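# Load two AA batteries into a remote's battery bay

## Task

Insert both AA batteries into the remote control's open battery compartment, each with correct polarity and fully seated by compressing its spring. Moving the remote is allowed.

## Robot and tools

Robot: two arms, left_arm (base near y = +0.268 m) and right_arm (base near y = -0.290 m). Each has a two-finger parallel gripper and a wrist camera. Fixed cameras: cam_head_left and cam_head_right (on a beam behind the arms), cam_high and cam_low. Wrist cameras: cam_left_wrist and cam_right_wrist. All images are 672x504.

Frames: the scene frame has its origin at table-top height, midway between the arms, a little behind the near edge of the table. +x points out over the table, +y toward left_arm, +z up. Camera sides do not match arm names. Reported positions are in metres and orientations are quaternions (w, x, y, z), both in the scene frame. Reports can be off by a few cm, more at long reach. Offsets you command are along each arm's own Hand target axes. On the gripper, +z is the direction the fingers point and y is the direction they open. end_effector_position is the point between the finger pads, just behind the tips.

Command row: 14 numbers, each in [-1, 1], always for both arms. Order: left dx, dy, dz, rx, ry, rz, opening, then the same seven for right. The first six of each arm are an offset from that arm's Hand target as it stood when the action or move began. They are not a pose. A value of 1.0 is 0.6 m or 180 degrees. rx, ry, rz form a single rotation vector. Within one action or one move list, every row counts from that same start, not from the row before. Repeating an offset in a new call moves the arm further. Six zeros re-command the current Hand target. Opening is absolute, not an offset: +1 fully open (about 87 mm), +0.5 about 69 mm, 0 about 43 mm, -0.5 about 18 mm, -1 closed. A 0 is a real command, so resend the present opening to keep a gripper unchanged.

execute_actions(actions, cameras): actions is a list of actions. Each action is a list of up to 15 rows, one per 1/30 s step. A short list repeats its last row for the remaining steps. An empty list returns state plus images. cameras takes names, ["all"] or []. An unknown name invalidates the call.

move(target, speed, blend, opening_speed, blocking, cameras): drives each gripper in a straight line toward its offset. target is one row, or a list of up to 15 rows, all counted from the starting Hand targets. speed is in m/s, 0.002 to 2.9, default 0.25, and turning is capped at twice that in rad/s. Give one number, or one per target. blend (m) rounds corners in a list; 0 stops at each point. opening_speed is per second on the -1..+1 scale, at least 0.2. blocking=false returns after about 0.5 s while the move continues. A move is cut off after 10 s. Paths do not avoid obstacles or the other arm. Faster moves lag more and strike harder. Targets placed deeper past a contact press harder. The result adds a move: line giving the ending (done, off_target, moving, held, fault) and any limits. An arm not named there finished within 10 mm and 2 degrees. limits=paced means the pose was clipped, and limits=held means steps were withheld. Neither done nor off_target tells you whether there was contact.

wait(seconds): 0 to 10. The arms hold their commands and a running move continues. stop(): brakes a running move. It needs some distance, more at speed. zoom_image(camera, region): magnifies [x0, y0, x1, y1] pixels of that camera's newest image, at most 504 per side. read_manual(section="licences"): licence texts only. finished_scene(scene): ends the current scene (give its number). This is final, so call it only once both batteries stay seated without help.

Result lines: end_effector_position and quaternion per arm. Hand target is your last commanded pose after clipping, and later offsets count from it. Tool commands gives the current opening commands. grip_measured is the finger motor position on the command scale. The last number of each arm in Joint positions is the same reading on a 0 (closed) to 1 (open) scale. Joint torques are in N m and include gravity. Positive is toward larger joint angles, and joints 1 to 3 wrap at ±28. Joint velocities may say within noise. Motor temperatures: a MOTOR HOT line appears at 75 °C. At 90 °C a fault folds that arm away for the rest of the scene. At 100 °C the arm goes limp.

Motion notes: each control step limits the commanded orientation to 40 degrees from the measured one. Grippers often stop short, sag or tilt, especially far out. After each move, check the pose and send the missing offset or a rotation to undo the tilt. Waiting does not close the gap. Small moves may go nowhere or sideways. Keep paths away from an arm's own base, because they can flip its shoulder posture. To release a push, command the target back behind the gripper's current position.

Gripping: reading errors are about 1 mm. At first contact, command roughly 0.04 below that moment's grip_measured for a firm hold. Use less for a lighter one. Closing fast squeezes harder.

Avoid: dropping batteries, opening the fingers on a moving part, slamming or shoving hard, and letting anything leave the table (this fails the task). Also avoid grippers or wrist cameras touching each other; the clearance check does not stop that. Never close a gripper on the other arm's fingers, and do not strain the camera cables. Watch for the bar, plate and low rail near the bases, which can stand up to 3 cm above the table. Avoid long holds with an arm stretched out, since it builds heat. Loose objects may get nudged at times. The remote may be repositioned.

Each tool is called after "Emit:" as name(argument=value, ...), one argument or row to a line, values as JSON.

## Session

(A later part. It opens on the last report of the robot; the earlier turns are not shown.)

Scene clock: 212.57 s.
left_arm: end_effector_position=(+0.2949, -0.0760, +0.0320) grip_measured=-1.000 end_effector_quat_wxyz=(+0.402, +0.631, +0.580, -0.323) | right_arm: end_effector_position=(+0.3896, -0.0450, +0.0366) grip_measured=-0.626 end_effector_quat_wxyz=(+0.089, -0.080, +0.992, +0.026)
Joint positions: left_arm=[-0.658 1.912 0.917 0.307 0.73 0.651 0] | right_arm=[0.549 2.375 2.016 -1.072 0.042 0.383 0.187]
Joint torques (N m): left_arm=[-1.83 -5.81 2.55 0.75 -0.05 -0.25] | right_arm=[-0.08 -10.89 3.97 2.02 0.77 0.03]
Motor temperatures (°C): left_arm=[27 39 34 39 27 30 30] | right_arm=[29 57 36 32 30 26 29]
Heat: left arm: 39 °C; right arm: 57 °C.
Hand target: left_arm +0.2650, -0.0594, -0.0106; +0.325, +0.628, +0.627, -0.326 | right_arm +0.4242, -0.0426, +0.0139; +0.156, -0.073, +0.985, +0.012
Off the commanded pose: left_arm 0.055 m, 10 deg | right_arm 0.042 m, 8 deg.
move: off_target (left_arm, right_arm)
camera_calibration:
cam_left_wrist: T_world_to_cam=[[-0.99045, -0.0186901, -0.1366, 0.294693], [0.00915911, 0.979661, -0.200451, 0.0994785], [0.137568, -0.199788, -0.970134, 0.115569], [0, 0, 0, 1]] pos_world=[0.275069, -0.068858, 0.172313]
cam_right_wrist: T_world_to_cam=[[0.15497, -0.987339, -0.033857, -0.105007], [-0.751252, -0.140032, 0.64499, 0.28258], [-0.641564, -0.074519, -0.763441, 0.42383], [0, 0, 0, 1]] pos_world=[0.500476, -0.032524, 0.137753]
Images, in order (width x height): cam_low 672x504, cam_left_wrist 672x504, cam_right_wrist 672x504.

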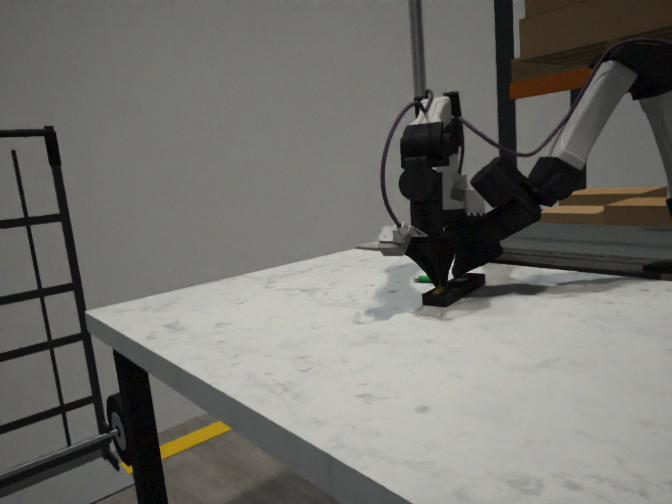

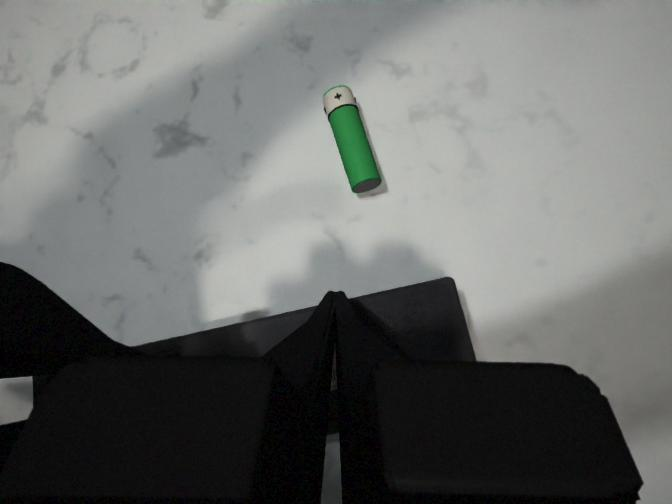

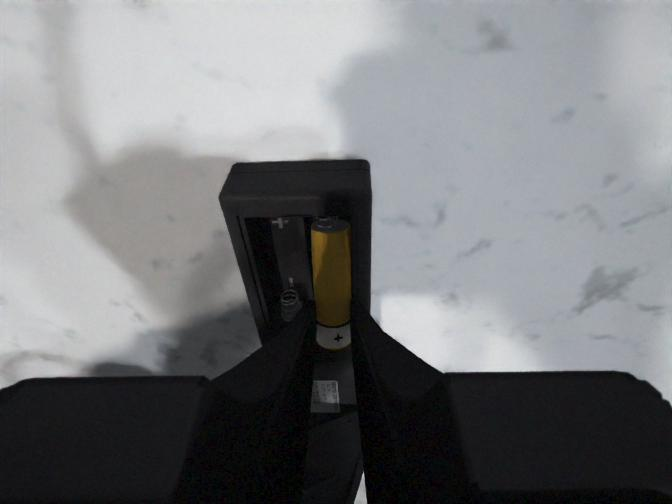

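Emit:
wait(
  seconds=0.1,
  cameras=["cam_high","cam_head_left","cam_low"],
)

Emit:
zoom_image(
  camera="cam_high",
  region=[300, 180, 400, 260],
)

Emit:
zoom_image(
  camera="cam_head_left",
  region=[345, 240, 405, 300],
)

Emit:
zoom_image(
  camera="cam_low",
  region=[415, 260, 465, 310],
)

Scene clock: 219.40 s.
left_arm: end_effector_position=(+0.2949, -0.0760, +0.0320) grip_measured=-1.000 end_effector_quat_wxyz=(+0.402, +0.631, +0.580, -0.323) | right_arm: end_effector_position=(+0.3896, -0.0450, +0.0366) grip_measured=-0.626 end_effector_quat_wxyz=(+0.089, -0.080, +0.992, +0.026)
Joint positions: left_arm=[-0.658 1.912 0.917 0.307 0.73 0.651 0] | right_arm=[0.549 2.375 2.016 -1.072 0.042 0.383 0.187]
Joint torques (N m): left_arm=[-1.81 -5.81 2.55 0.75 -0.05 -0.25] | right_arm=[-0.24 -11.02 3.95 2.05 0.74 0.06]
Motor temperatures (°C): left_arm=[27 39 33 38 27 30 30] | right_arm=[29 57 36 34 30 26 29]
Heat: left arm: 39 °C; right arm: 57 °C.
Hand target: left_arm +0.2650, -0.0594, -0.0106; +0.325, +0.628, +0.627, -0.326 | right_arm +0.4242, -0.0426, +0.0139; +0.156, -0.073, +0.985, +0.012
Tool commands: left_gripper/opening=-1.0 right_gripper/opening=-0.95
Off the commanded pose: left_arm 0.055 m, 10 deg | right_arm 0.042 m, 8 deg.
wait: 0.10 s; at rest from the start
Images, in order (width x height): cam_head_left 672x504, cam_high 672x504, cam_low 672x504.

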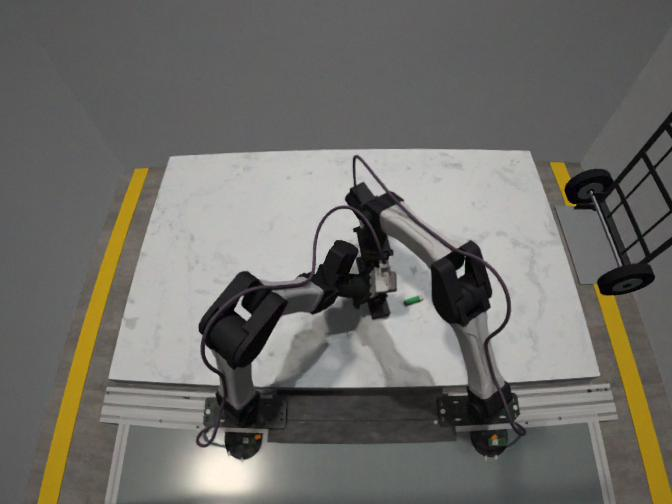

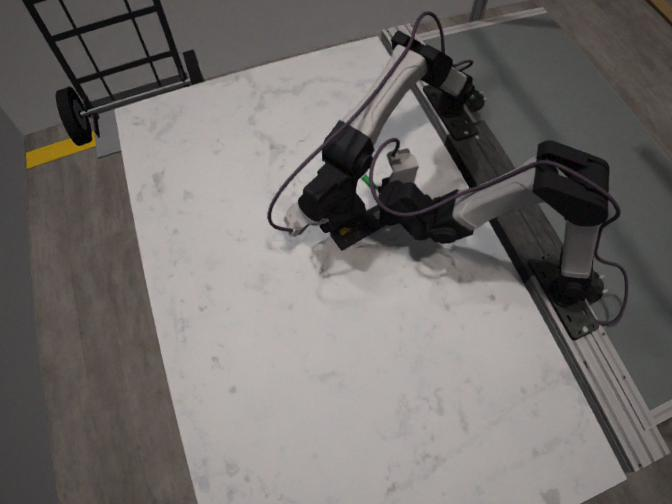

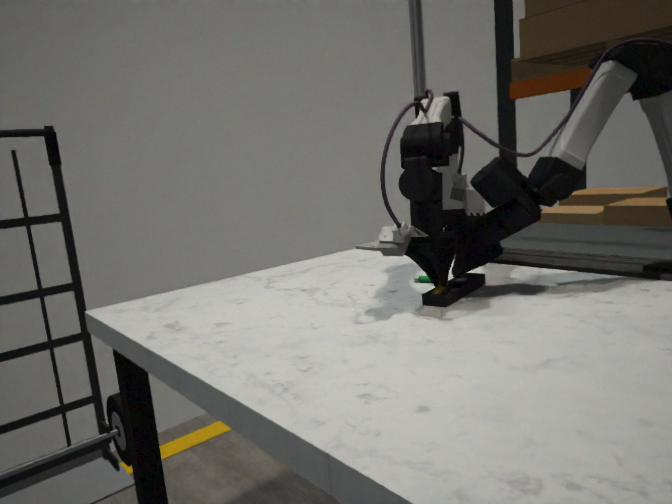

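Scaled by 5.040 from the camera's 672x504 image, which has a finer 960x720 frame.

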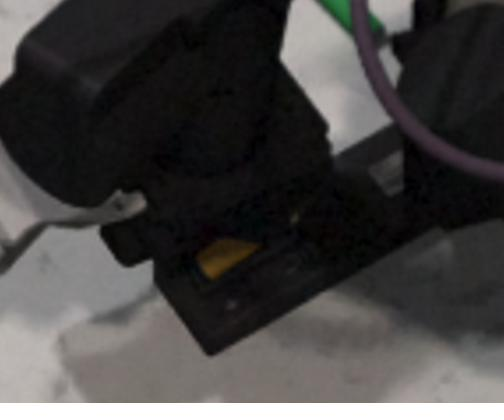

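Scaled by 8.400 from the camera's 672x504 image, which has a finer 960x720 frame.

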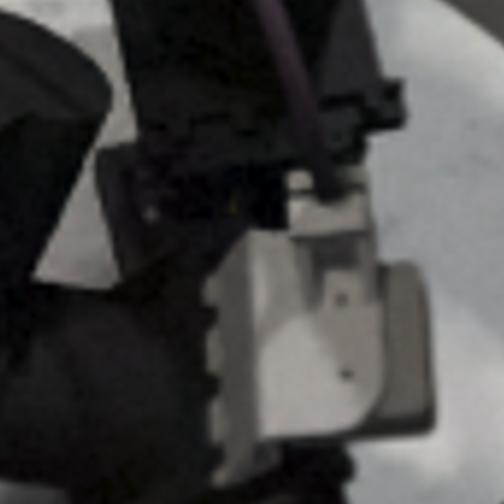

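Scaled by 10.080 from the camera's 672x504 image, which has a finer 960x720 frame.

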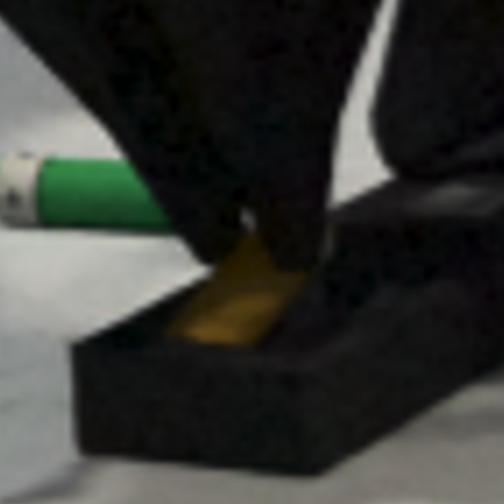

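Emit:
move(
  target=[0,0,0,0,0,0,-1,0.01,0,0,0,0,0,-0.5],
  speed=0.05,
  opening_speed=0.6,
  cameras=["cam_low","cam_right_wrist"],
)

Emit:
zoom_image(
  camera="cam_right_wrist",
  region=[200, 150, 500, 400],
)

Emit:
zoom_image(
  camera="cam_low",
  region=[415, 260, 465, 310],
)

Scene clock: 221.43 s.
left_arm: end_effector_position=(+0.2948, -0.0764, +0.0321) grip_measured=-1.000 end_effector_quat_wxyz=(+0.403, +0.631, +0.580, -0.322) | right_arm: end_effector_position=(+0.3943, -0.0423, +0.0350) grip_measured=-0.500 end_effector_quat_wxyz=(+0.112, -0.080, +0.990, +0.028)
Joint positions: left_arm=[-0.66 1.912 0.917 0.309 0.728 0.651 0] | right_arm=[0.555 2.349 1.962 -1.001 0.061 0.387 0.25]
Joint torques (N m): left_arm=[-1.69 -5.81 2.56 0.75 -0.03 -0.25] | right_arm=[-0.42 -10.66 3.66 1.82 0.62 0.04]
Motor temperatures (°C): left_arm=[27 39 33 38 27 30 30] | right_arm=[29 57 35 34 30 26 29]
Heat: left arm: 39 °C; right arm: 57 °C.
Hand target: left_arm +0.2650, -0.0594, -0.0106; +0.325, +0.628, +0.627, -0.326 | right_arm +0.4186, -0.0434, +0.0121; +0.156, -0.073, +0.985, +0.012
Off the commanded pose: left_arm 0.055 m, 10 deg | right_arm 0.033 m, 5 deg.
move: off_target (left_arm, right_arm)
camera_calibration:
cam_right_wrist: T_world_to_cam=[[0.155551, -0.987229, -0.0343932, -0.103339], [-0.780764, -0.1442, 0.607958, 0.300349], [-0.605154, -0.0677155, -0.793224, 0.412846], [0, 0, 0, 1]] pos_world=[0.500411, -0.0307533, 0.141325]
Images, in order (width x height): cam_low 672x504, cam_right_wrist 672x504.

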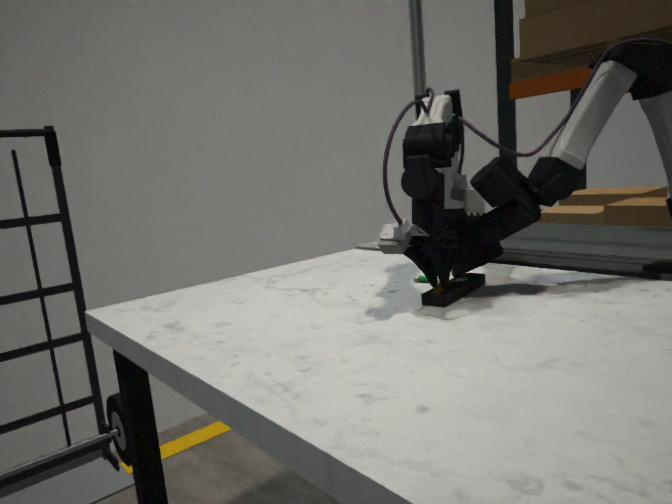

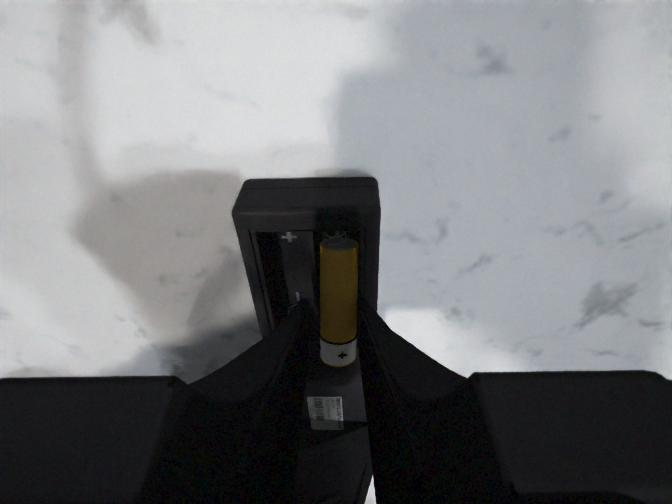

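Scaled by 1.680 from the camera's 672x504 image, which has a finer 960x720 frame.

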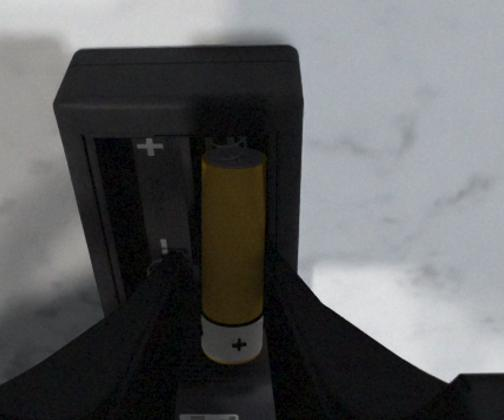

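Scaled by 10.080 from the camera's 672x504 image, which has a finer 960x720 frame.

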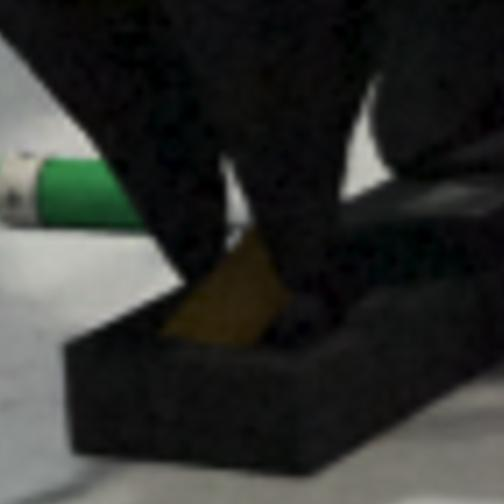

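Emit:
move(
  target=[
    [0,0,0,0,0,0,-1,0,0,-0.05,0,0,0,-0.3],
    [0,0,0,0,0,0,-1,0.018,0,-0.094,0,0.1,0,-0.3],
  ],
  speed=0.08,
  cameras=["cam_low","cam_right_wrist","cam_left_wrist"],
)

Emit:
zoom_image(
  camera="cam_low",
  region=[415, 260, 465, 310],
)

Emit:
zoom_image(
  camera="cam_right_wrist",
  region=[200, 100, 500, 350],
)

Scene clock: 226.77 s.
left_arm: end_effector_position=(+0.2945, -0.0776, +0.0322) grip_measured=-1.000 end_effector_quat_wxyz=(+0.404, +0.632, +0.579, -0.320) | right_arm: end_effector_position=(+0.3869, -0.0504, +0.0597) grip_measured=-0.300 end_effector_quat_wxyz=(+0.007, -0.074, +0.997, -0.007)
Joint positions: left_arm=[-0.664 1.912 0.917 0.312 0.722 0.651 0] | right_arm=[0.536 2.651 2.6 -1.557 0.028 0.389 0.35]
Joint torques (N m): left_arm=[-1.32 -5.79 2.58 0.74 0.02 -0.26] | right_arm=[-0.46 -14.15 9.77 0.18 -0.2 -0.01]
Motor temperatures (°C): left_arm=[27 39 33 38 27 30 30] | right_arm=[29 57 36 34 30 26 29]
Heat: left arm: 39 °C; right arm: 57 °C.
Hand target: left_arm +0.2650, -0.0594, -0.0106; +0.325, +0.628, +0.627, -0.326 | right_arm +0.3912, -0.0475, +0.0625; +0.000, -0.074, +0.997, +0.000
Off the commanded pose: left_arm 0.055 m, 11 deg | right_arm 0.006 m, 1 deg.
joint sent to its limit (right arm) — joint 4 (wrist pitch), lower limit. The joint targets still meet the commanded pose.
move: off_target (left_arm)
camera_calibration:
cam_left_wrist: T_world_to_cam=[[-0.989629, -0.0185181, -0.142451, 0.294189], [0.0103351, 0.979908, -0.199184, 0.100727], [0.143277, -0.198591, -0.969553, 0.113809], [0, 0, 0, 1]] pos_world=[0.273791, -0.0706535, 0.172315]
cam_right_wrist: T_world_to_cam=[[0.138274, -0.990192, 0.0199818, -0.106054], [-0.640419, -0.0740039, 0.764452, 0.21817], [-0.755476, -0.1185, -0.644371, 0.474019], [0, 0, 0, 1]] pos_world=[0.512494, -0.0326968, 0.140783]
Images, in order (width x height): cam_low 672x504, cam_left_wrist 672x504, cam_right_wrist 672x504.

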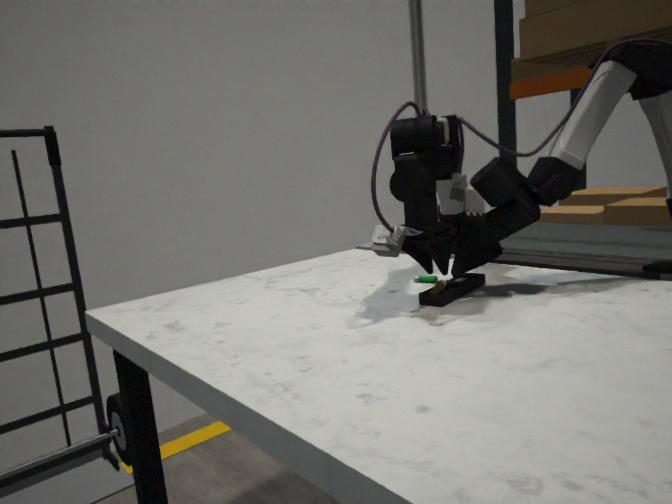

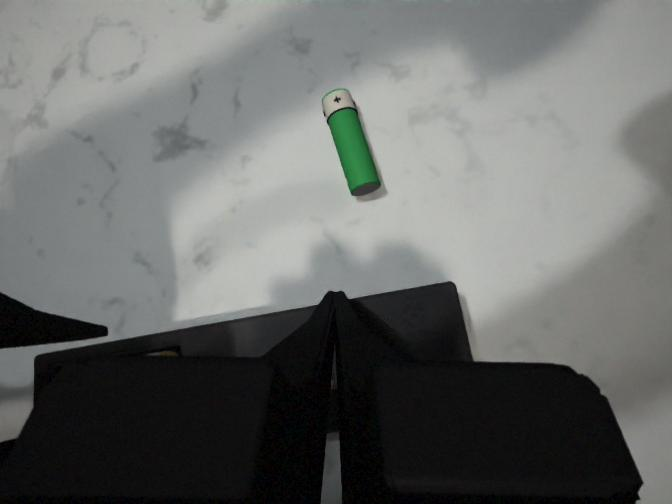

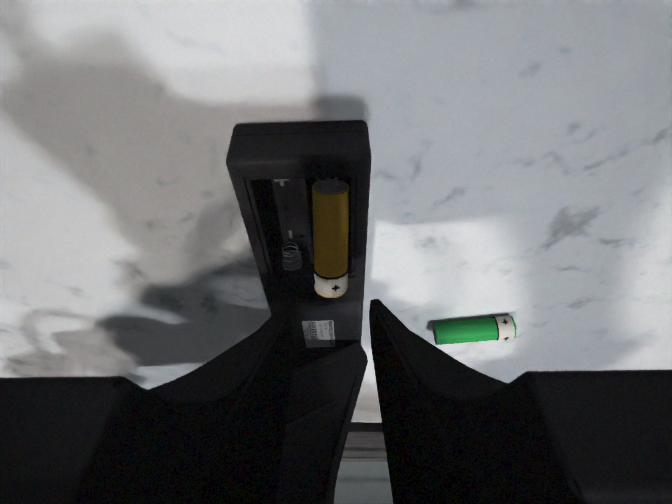

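Scaled by 10.080 from the camera's 672x504 image, which has a finer 960x720 frame.

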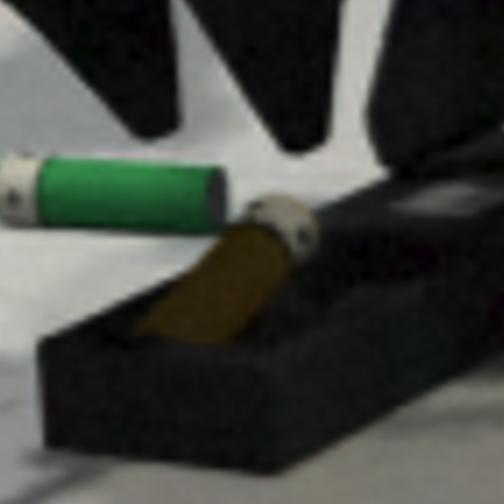

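Scaled by 1.680 from the camera's 672x504 image, which has a finer 960x720 frame.

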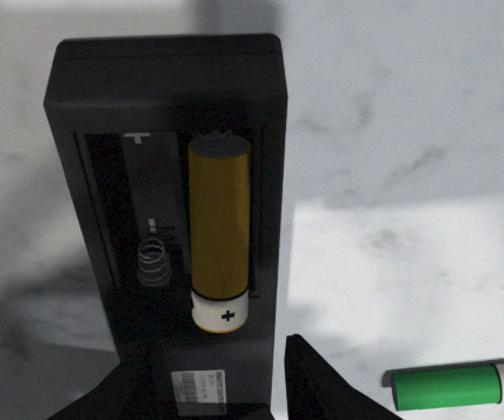

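Emit:
move(
  target=[
    [-0.075,0,-0.053,0,0,0,-1,0,0,0,0,0,0,-1],
    [-0.008,0.005,-0.006,0,0,0,-1,0,0,0,0,0,0,-1],
  ],
  speed=0.06,
  cameras=["cam_low","cam_right_wrist","cam_left_wrist"],
)

Scene clock: 232.07 s.
left_arm: end_effector_position=(+0.2787, -0.0758, +0.0324) grip_measured=-1.000 end_effector_quat_wxyz=(+0.372, +0.632, +0.589, -0.340) | right_arm: end_effector_position=(+0.3867, -0.0504, +0.0597) grip_measured=-1.000 end_effector_quat_wxyz=(+0.006, -0.074, +0.997, -0.007)
Joint positions: left_arm=[-0.673 1.892 0.926 0.222 0.749 0.639 0] | right_arm=[0.536 2.651 2.6 -1.557 0.027 0.389 0]
Joint torques (N m): left_arm=[0.01 -4.64 3.32 1.26 -0.18 -0.08] | right_arm=[-0.58 -14.06 9.65 0.16 -0.16 -0.04]
Motor temperatures (°C): left_arm=[27 39 33 38 27 30 30] | right_arm=[29 58 37 33 30 26 28]
Heat: left arm: 39 °C; right arm: 58 °C.
Hand target: left_arm +0.2679, -0.0592, -0.0047; +0.325, +0.628, +0.627, -0.326 | right_arm +0.3912, -0.0475, +0.0625; +0.000, -0.074, +0.997, +0.000
Off the commanded pose: left_arm 0.042 m, 7 deg | right_arm 0.006 m, 1 deg.
joint sent to its limit (right arm) — joint 4 (wrist pitch), lower limit. The joint targets still meet the commanded pose.
move: off_target (left_arm)
camera_calibration:
cam_left_wrist: T_world_to_cam=[[-0.997216, 0.0075844, -0.0741743, 0.280588], [0.0207442, 0.983758, -0.178299, 0.095859], [0.0716172, -0.179342, -0.981177, 0.138545], [0, 0, 0, 1]] pos_world=[0.267896, -0.0715832, 0.173841]
cam_right_wrist: T_world_to_cam=[[0.138281, -0.990196, 0.0197707, -0.106027], [-0.640083, -0.0741191, 0.764722, 0.218033], [-0.755759, -0.118402, -0.644056, 0.474059], [0, 0, 0, 1]] pos_world=[0.512496, -0.0326973, 0.140682]
Images, in order (width x height): cam_low 672x504, cam_left_wrist 672x504, cam_right_wrist 672x504.

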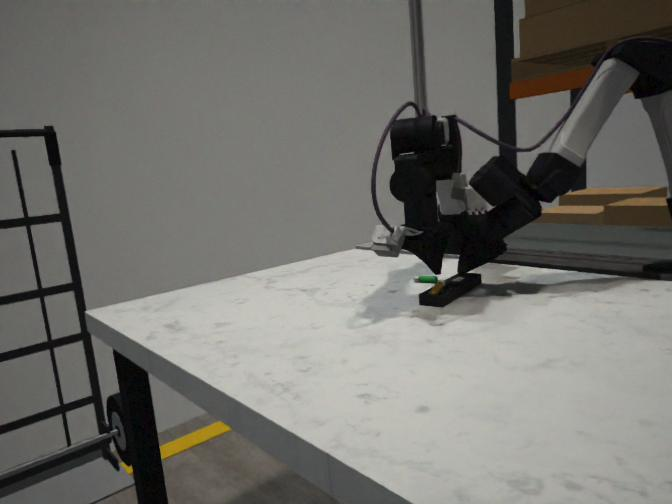

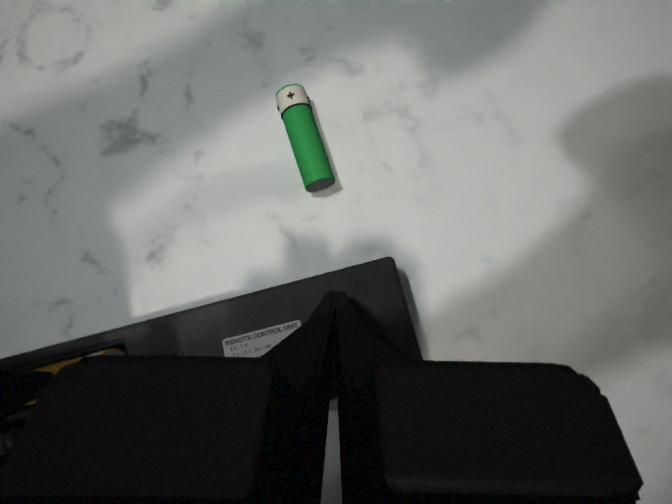

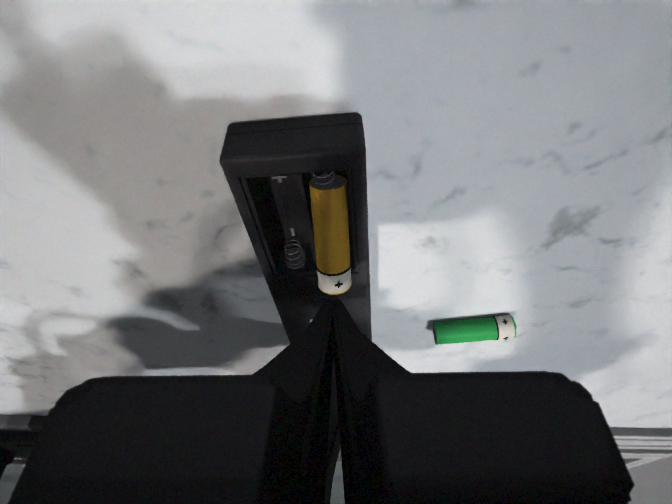

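Emit:
move(
  target=[0,0,0,0,0,0,-1,0.074,0.0017,-0.02,0,0.03,0,-1],
  speed=0.06,
  cameras=["cam_low","cam_right_wrist","cam_high","cam_head_right"],
)

Emit:
zoom_image(
  camera="cam_low",
  region=[390, 190, 530, 310],
)

Emit:
zoom_image(
  camera="cam_head_right",
  region=[320, 220, 440, 330],
)

Scene clock: 235.17 s.
left_arm: end_effector_position=(+0.2787, -0.0758, +0.0325) grip_measured=-1.000 end_effector_quat_wxyz=(+0.373, +0.632, +0.588, -0.340) | right_arm: end_effector_position=(+0.3509, -0.0594, +0.0558) grip_measured=-1.000 end_effector_quat_wxyz=(-0.054, -0.074, +0.996, -0.017)
Joint positions: left_arm=[-0.673 1.892 0.926 0.222 0.75 0.639 0] | right_arm=[0.544 2.571 2.406 -1.56 -0.011 0.397 0]
Joint torques (N m): left_arm=[0.02 -4.64 3.3 1.26 -0.18 -0.08] | right_arm=[0.51 -19.33 5.52 0.03 -0.18 0.1]
Motor temperatures (°C): left_arm=[27 39 33 38 27 30 30] | right_arm=[29 59 37 33 30 26 28]
Heat: left arm: 39 °C; right arm: 59 °C.
Hand target: left_arm +0.2679, -0.0593, -0.0046; +0.325, +0.628, +0.627, -0.326 | right_arm +0.3471, -0.0530, +0.0744; -0.047, -0.074, +0.996, -0.003
Off the commanded pose: left_arm 0.042 m, 7 deg | right_arm 0.020 m, 2 deg.
joint sent to its limit (right arm) — joint 4 (wrist pitch), lower limit. The joint targets still meet the commanded pose.
move: off_target (left_arm, right_arm)
camera_calibration:
cam_right_wrist: T_world_to_cam=[[0.141548, -0.989447, 0.0309784, -0.111637], [-0.544132, -0.0516239, 0.83741, 0.160895], [-0.826973, -0.13539, -0.545697, 0.461938], [0, 0, 0, 1]] pos_world=[0.48536, -0.0396108, 0.120801]
Images, in order (width x height): cam_head_right 672x504, cam_high 672x504, cam_low 672x504, cam_right_wrist 672x504.

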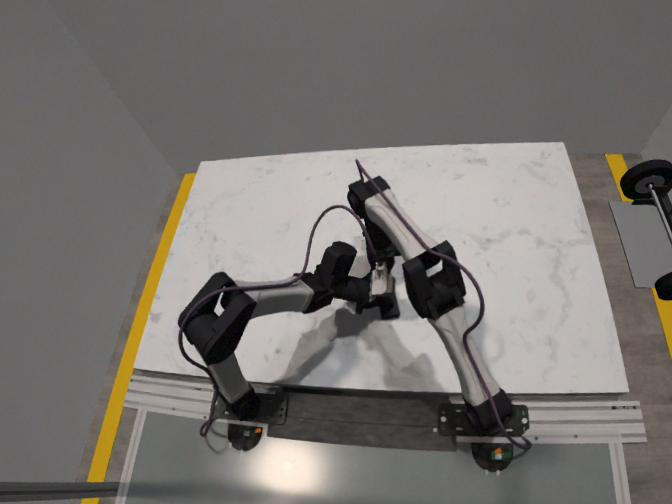

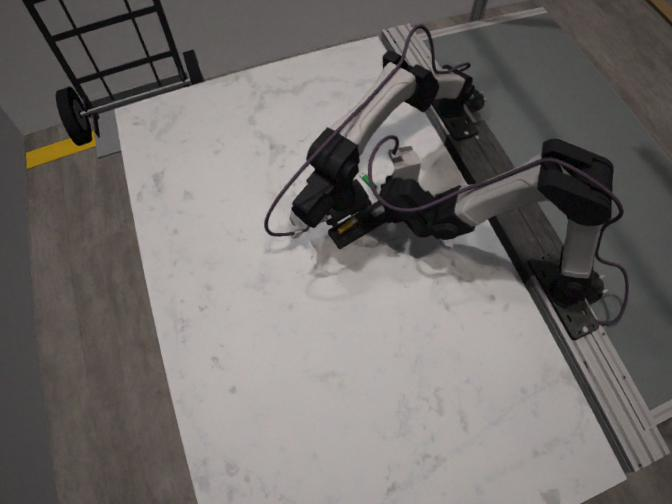

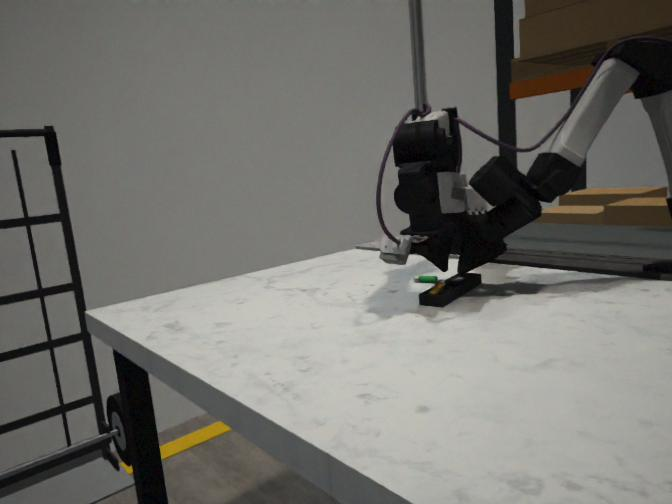

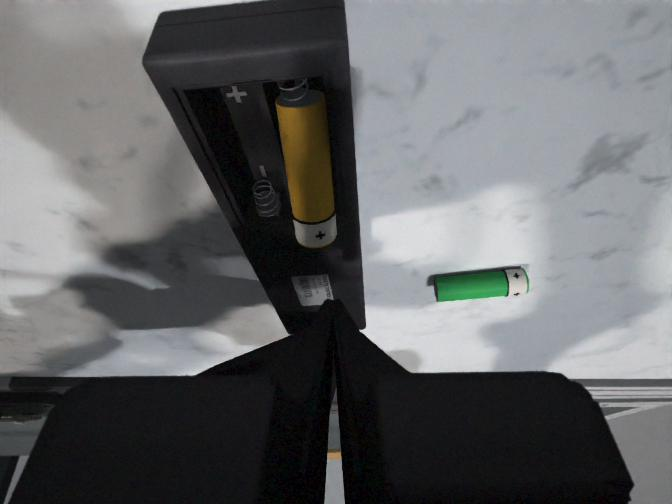

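Scaled by 3.600 from the camera's 672x504 image, which has a finer 960x720 frame.

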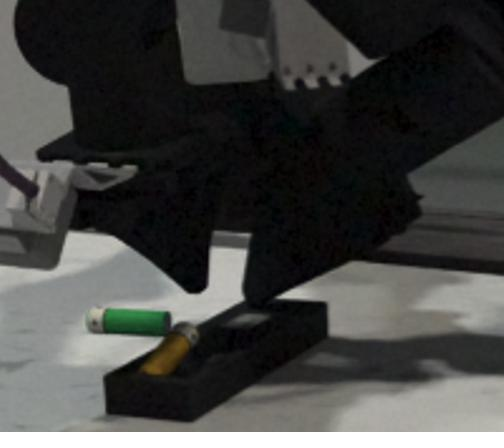

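Scaled by 4.200 from the camera's 672x504 image, which has a finer 960x720 frame.

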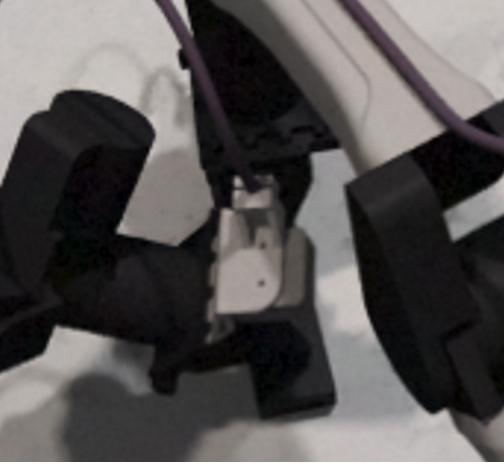

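Emit:
move(
  target=[
    [0,0,0,0,0,0,-1,0.007,0.0065,0.05,0,0,0,-1],
    [0,0,0,0,0,0,-1,-0.022,0.0065,0.05,0,0,0,-1],
  ],
  speed=0.05,
  cameras=["cam_low","cam_right_wrist"],
)

Emit:
zoom_image(
  camera="cam_low",
  region=[410, 250, 490, 310],
)

Scene clock: 238.40 s.
left_arm: end_effector_position=(+0.2787, -0.0758, +0.0325) grip_measured=-1.000 end_effector_quat_wxyz=(+0.373, +0.632, +0.588, -0.340) | right_arm: end_effector_position=(+0.3520, -0.0521, +0.0397) grip_measured=-1.000 end_effector_quat_wxyz=(-0.053, -0.075, +0.996, -0.015)
Joint positions: left_arm=[-0.673 1.892 0.926 0.222 0.75 0.639 0] | right_arm=[0.556 2.589 2.375 -1.508 -0.013 0.407 0]
Joint torques (N m): left_arm=[0.01 -4.64 3.32 1.26 -0.18 -0.08] | right_arm=[-0.43 -13.87 9.89 -0.02 -0.19 0.02]
Motor temperatures (°C): left_arm=[27 39 33 38 27 30 30] | right_arm=[29 60 37 33 30 26 28]
Heat: left arm: 39 °C; right arm: 60 °C.
Hand target: left_arm +0.2679, -0.0593, -0.0046; +0.325, +0.628, +0.627, -0.326 | right_arm +0.3568, -0.0476, +0.0434; -0.047, -0.074, +0.996, -0.003
Off the commanded pose: left_arm 0.042 m, 7 deg | right_arm 0.007 m, 2 deg.
move: off_target (left_arm)
camera_calibration:
cam_right_wrist: T_world_to_cam=[[0.142368, -0.989386, 0.0290799, -0.104259], [-0.546837, -0.0541308, 0.835487, 0.176251], [-0.825046, -0.134849, -0.54874, 0.454554], [0, 0, 0, 1]] pos_world=[0.486251, -0.0323153, 0.105209]
Images, in order (width x height): cam_low 672x504, cam_right_wrist 672x504.

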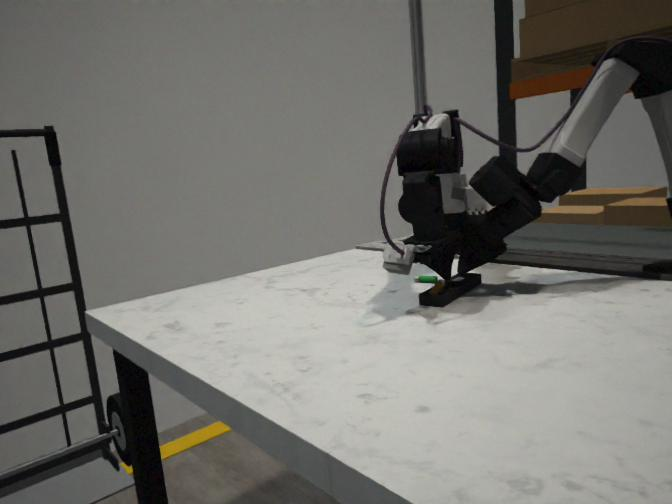

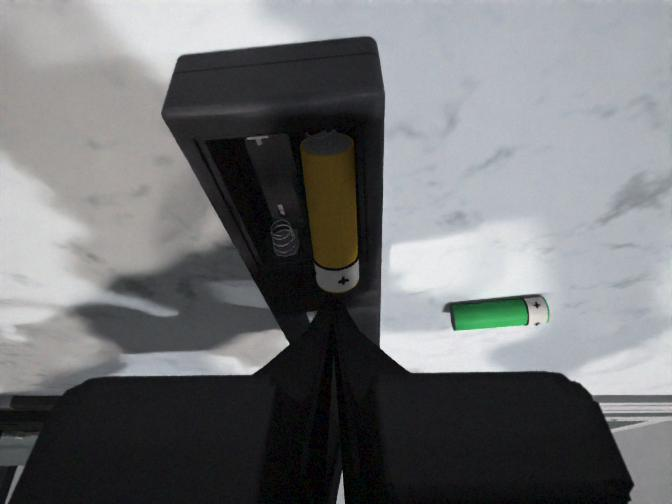

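Scaled by 6.300 from the camera's 672x504 image, which has a finer 960x720 frame.

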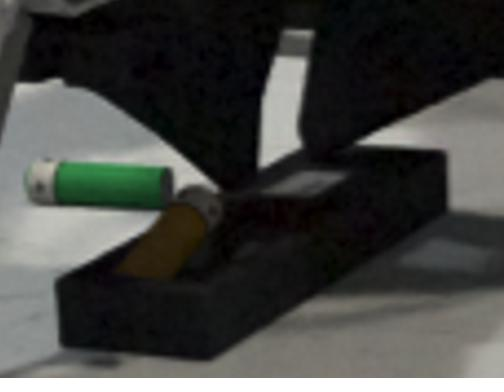

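Emit:
move(
  target=[0,0,0,0,0,0,-1,-0.025,0,0.008,0,0,0,-1],
  speed=0.04,
  cameras=["cam_low","cam_right_wrist"],
)

Emit:
zoom_image(
  camera="cam_low",
  region=[410, 250, 490, 310],
)

Scene clock: 240.10 s.
left_arm: end_effector_position=(+0.2789, -0.0760, +0.0327) grip_measured=-1.000 end_effector_quat_wxyz=(+0.373, +0.632, +0.588, -0.340) | right_arm: end_effector_position=(+0.3616, -0.0490, +0.0383) grip_measured=-1.000 end_effector_quat_wxyz=(-0.054, -0.075, +0.996, -0.013)
Joint positions: left_arm=[-0.673 1.892 0.926 0.223 0.75 0.639 0] | right_arm=[0.549 2.672 2.528 -1.576 -0.017 0.4 0]
Joint torques (N m): left_arm=[0.01 -4.67 3.3 1.25 -0.18 -0.08] | right_arm=[-0.77 -13.6 9.43 0.18 -0.13 0]
Motor temperatures (°C): left_arm=[27 39 33 38 27 30 30] | right_arm=[29 60 37 33 30 26 28]
Heat: left arm: 39 °C; right arm: 60 °C.
Hand target: left_arm +0.2679, -0.0593, -0.0046; +0.325, +0.628, +0.627, -0.326 | right_arm +0.3711, -0.0456, +0.0371; -0.047, -0.074, +0.996, -0.003
Off the commanded pose: left_arm 0.042 m, 7 deg | right_arm 0.010 m, 1 deg.
joint read past its limit (right arm) — joint 4 (wrist pitch), lower limit.
joint sent to its limit (right arm) — joint 4 (wrist pitch), lower limit. The joint targets still meet the commanded pose.
move: off_target (left_arm)
camera_calibration:
cam_right_wrist: T_world_to_cam=[[0.141939, -0.989584, 0.0240056, -0.102214], [-0.544573, -0.0578125, 0.836718, 0.181912], [-0.826616, -0.131836, -0.547107, 0.462714], [0, 0, 0, 1]] pos_world=[0.496059, -0.0296304, 0.103399]
Images, in order (width x height): cam_low 672x504, cam_right_wrist 672x504.

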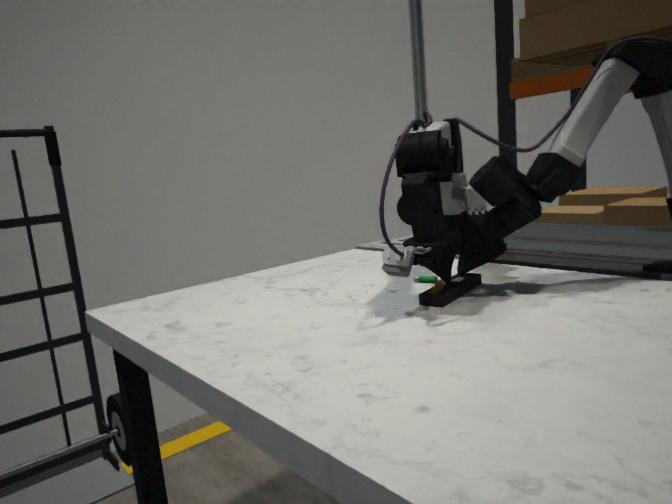

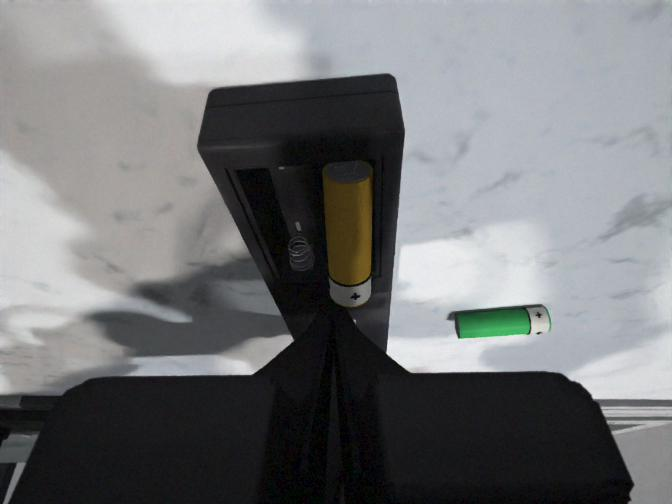

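Scaled by 6.300 from the camera's 672x504 image, which has a finer 960x720 frame.

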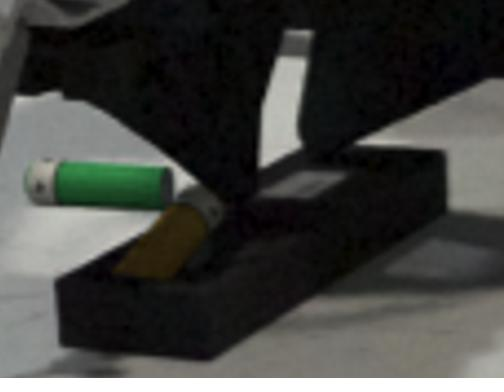

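Emit:
move(
  target=[
    [0,0,0,0,0,0,-1,-0.012,-0.008,0,0,0,0,-1],
    [0,0,0,0,0,0,-1,-0.022,-0.008,0.012,0,0,0,-1],
  ],
  speed=0.04,
  cameras=["cam_low","cam_right_wrist"],
)

Emit:
zoom_image(
  camera="cam_low",
  region=[410, 250, 490, 310],
)

Scene clock: 242.50 s.
left_arm: end_effector_position=(+0.2848, -0.0766, +0.0328) grip_measured=-1.000 end_effector_quat_wxyz=(+0.383, +0.631, +0.589, -0.330) | right_arm: end_effector_position=(+0.3690, -0.0461, +0.0371) grip_measured=-1.000 end_effector_quat_wxyz=(-0.052, -0.075, +0.996, +0.004)
Joint positions: left_arm=[-0.673 1.895 0.926 0.245 0.728 0.639 0] | right_arm=[0.536 2.71 2.598 -1.591 -0.044 0.385 0]
Joint torques (N m): left_arm=[-0.03 -4.98 3.4 1.05 0.03 -0.11] | right_arm=[-1.14 -12.63 9.13 0.37 0.15 -0.07]
Motor temperatures (°C): left_arm=[27 39 33 37 27 30 30] | right_arm=[29 60 37 32 30 26 28]
Heat: left arm: 39 °C; right arm: 60 °C.
Hand target: left_arm +0.2679, -0.0592, -0.0046; +0.325, +0.628, +0.627, -0.326 | right_arm +0.3841, -0.0484, +0.0288; -0.047, -0.074, +0.996, -0.003
Off the commanded pose: left_arm 0.045 m, 8 deg | right_arm 0.017 m, 1 deg.
joint read past its limit (right arm) — joint 4 (wrist pitch), lower limit.
joint sent to its limit (right arm) — joint 4 (wrist pitch), lower limit. The joint targets still meet the commanded pose.
move: off_target (left_arm, right_arm)
camera_calibration:
cam_right_wrist: T_world_to_cam=[[0.140941, -0.989974, -0.00931647, -0.0987388], [-0.545148, -0.0854603, 0.833973, 0.186177], [-0.826408, -0.112462, -0.551727, 0.469558], [0, 0, 0, 1]] pos_world=[0.503457, -0.0290306, 0.102881]
Images, in order (width x height): cam_low 672x504, cam_right_wrist 672x504.

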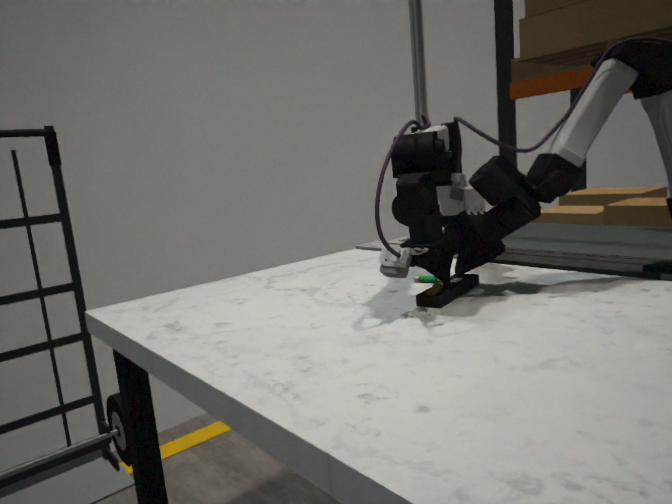

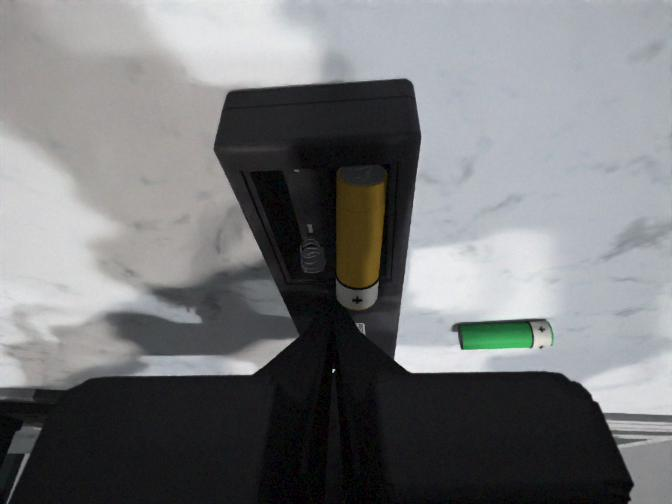

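Scaled by 6.300 from the camera's 672x504 image, which has a finer 960x720 frame.

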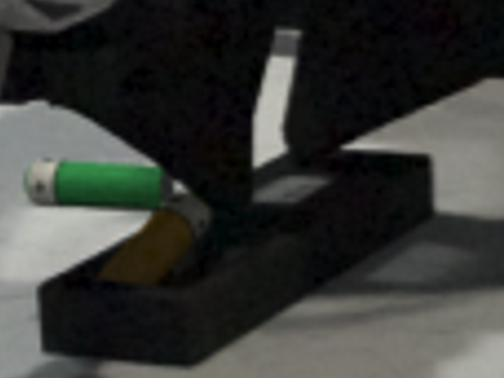

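Emit:
move(
  target=[
    [0,0,0,0,0,0,-1,0.026,0.003,-0.0665,0,0,0,-1],
    [0,0,0,0,0,0,-1,0,0,-0.062,0,-0.03,0,-1],
    [0,0,0,0,0,0,-1,-0.005,0,-0.022,0,-0.03,0,-1],
  ],
  speed=0.06,
  cameras=["cam_low","cam_right_wrist"],
)

Emit:
zoom_image(
  camera="cam_low",
  region=[410, 250, 490, 310],
)

Scene clock: 249.67 s.
left_arm: end_effector_position=(+0.2848, -0.0766, +0.0328) grip_measured=-1.000 end_effector_quat_wxyz=(+0.383, +0.631, +0.589, -0.330) | right_arm: end_effector_position=(+0.3849, -0.0444, +0.0485) grip_measured=-1.000 end_effector_quat_wxyz=(-0.002, -0.076, +0.997, +0.008)
Joint positions: left_arm=[-0.673 1.895 0.926 0.245 0.728 0.639 0] | right_arm=[0.536 2.647 2.544 -1.508 -0.006 0.385 0]
Joint torques (N m): left_arm=[-0.03 -4.98 3.4 1.06 0.03 -0.1] | right_arm=[-0.51 -14.35 5.6 0.39 0.1 0.01]
Motor temperatures (°C): left_arm=[27 39 33 37 27 30 30] | right_arm=[29 60 38 32 30 26 28]
Heat: left arm: 39 °C; right arm: 60 °C.
Hand target: left_arm +0.2679, -0.0592, -0.0046; +0.325, +0.628, +0.627, -0.326 | right_arm +0.3882, -0.0478, +0.0416; +0.000, -0.074, +0.997, +0.000
Off the commanded pose: left_arm 0.045 m, 8 deg | right_arm 0.008 m, 1 deg.
move: off_target (left_arm)
camera_calibration:
cam_right_wrist: T_world_to_cam=[[0.142739, -0.989707, -0.0102388, -0.099866], [-0.624926, -0.0981411, 0.77449, 0.218374], [-0.767524, -0.104151, -0.632503, 0.470782], [0, 0, 0, 1]] pos_world=[0.512059, -0.028374, 0.12762]
Images, in order (width x height): cam_low 672x504, cam_right_wrist 672x504.

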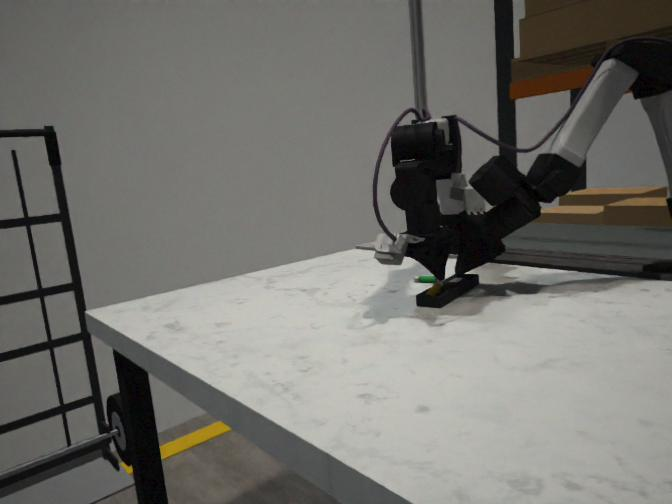

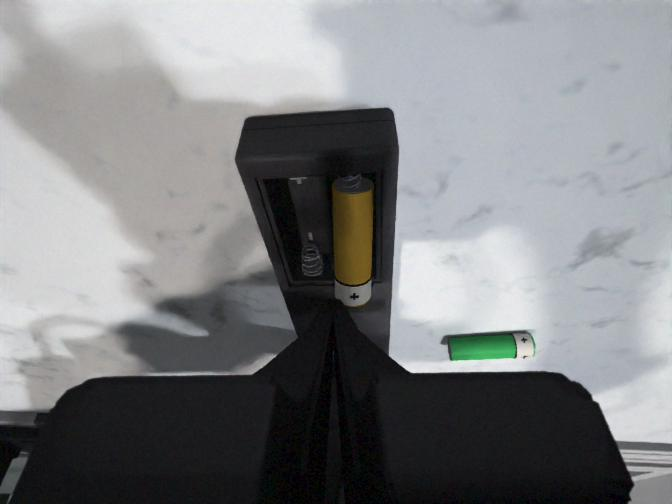

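Scaled by 6.300 from the camera's 672x504 image, which has a finer 960x720 frame.

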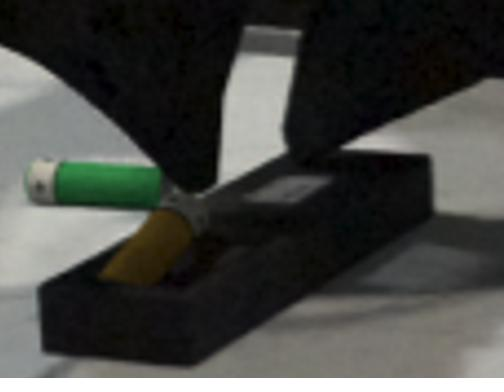

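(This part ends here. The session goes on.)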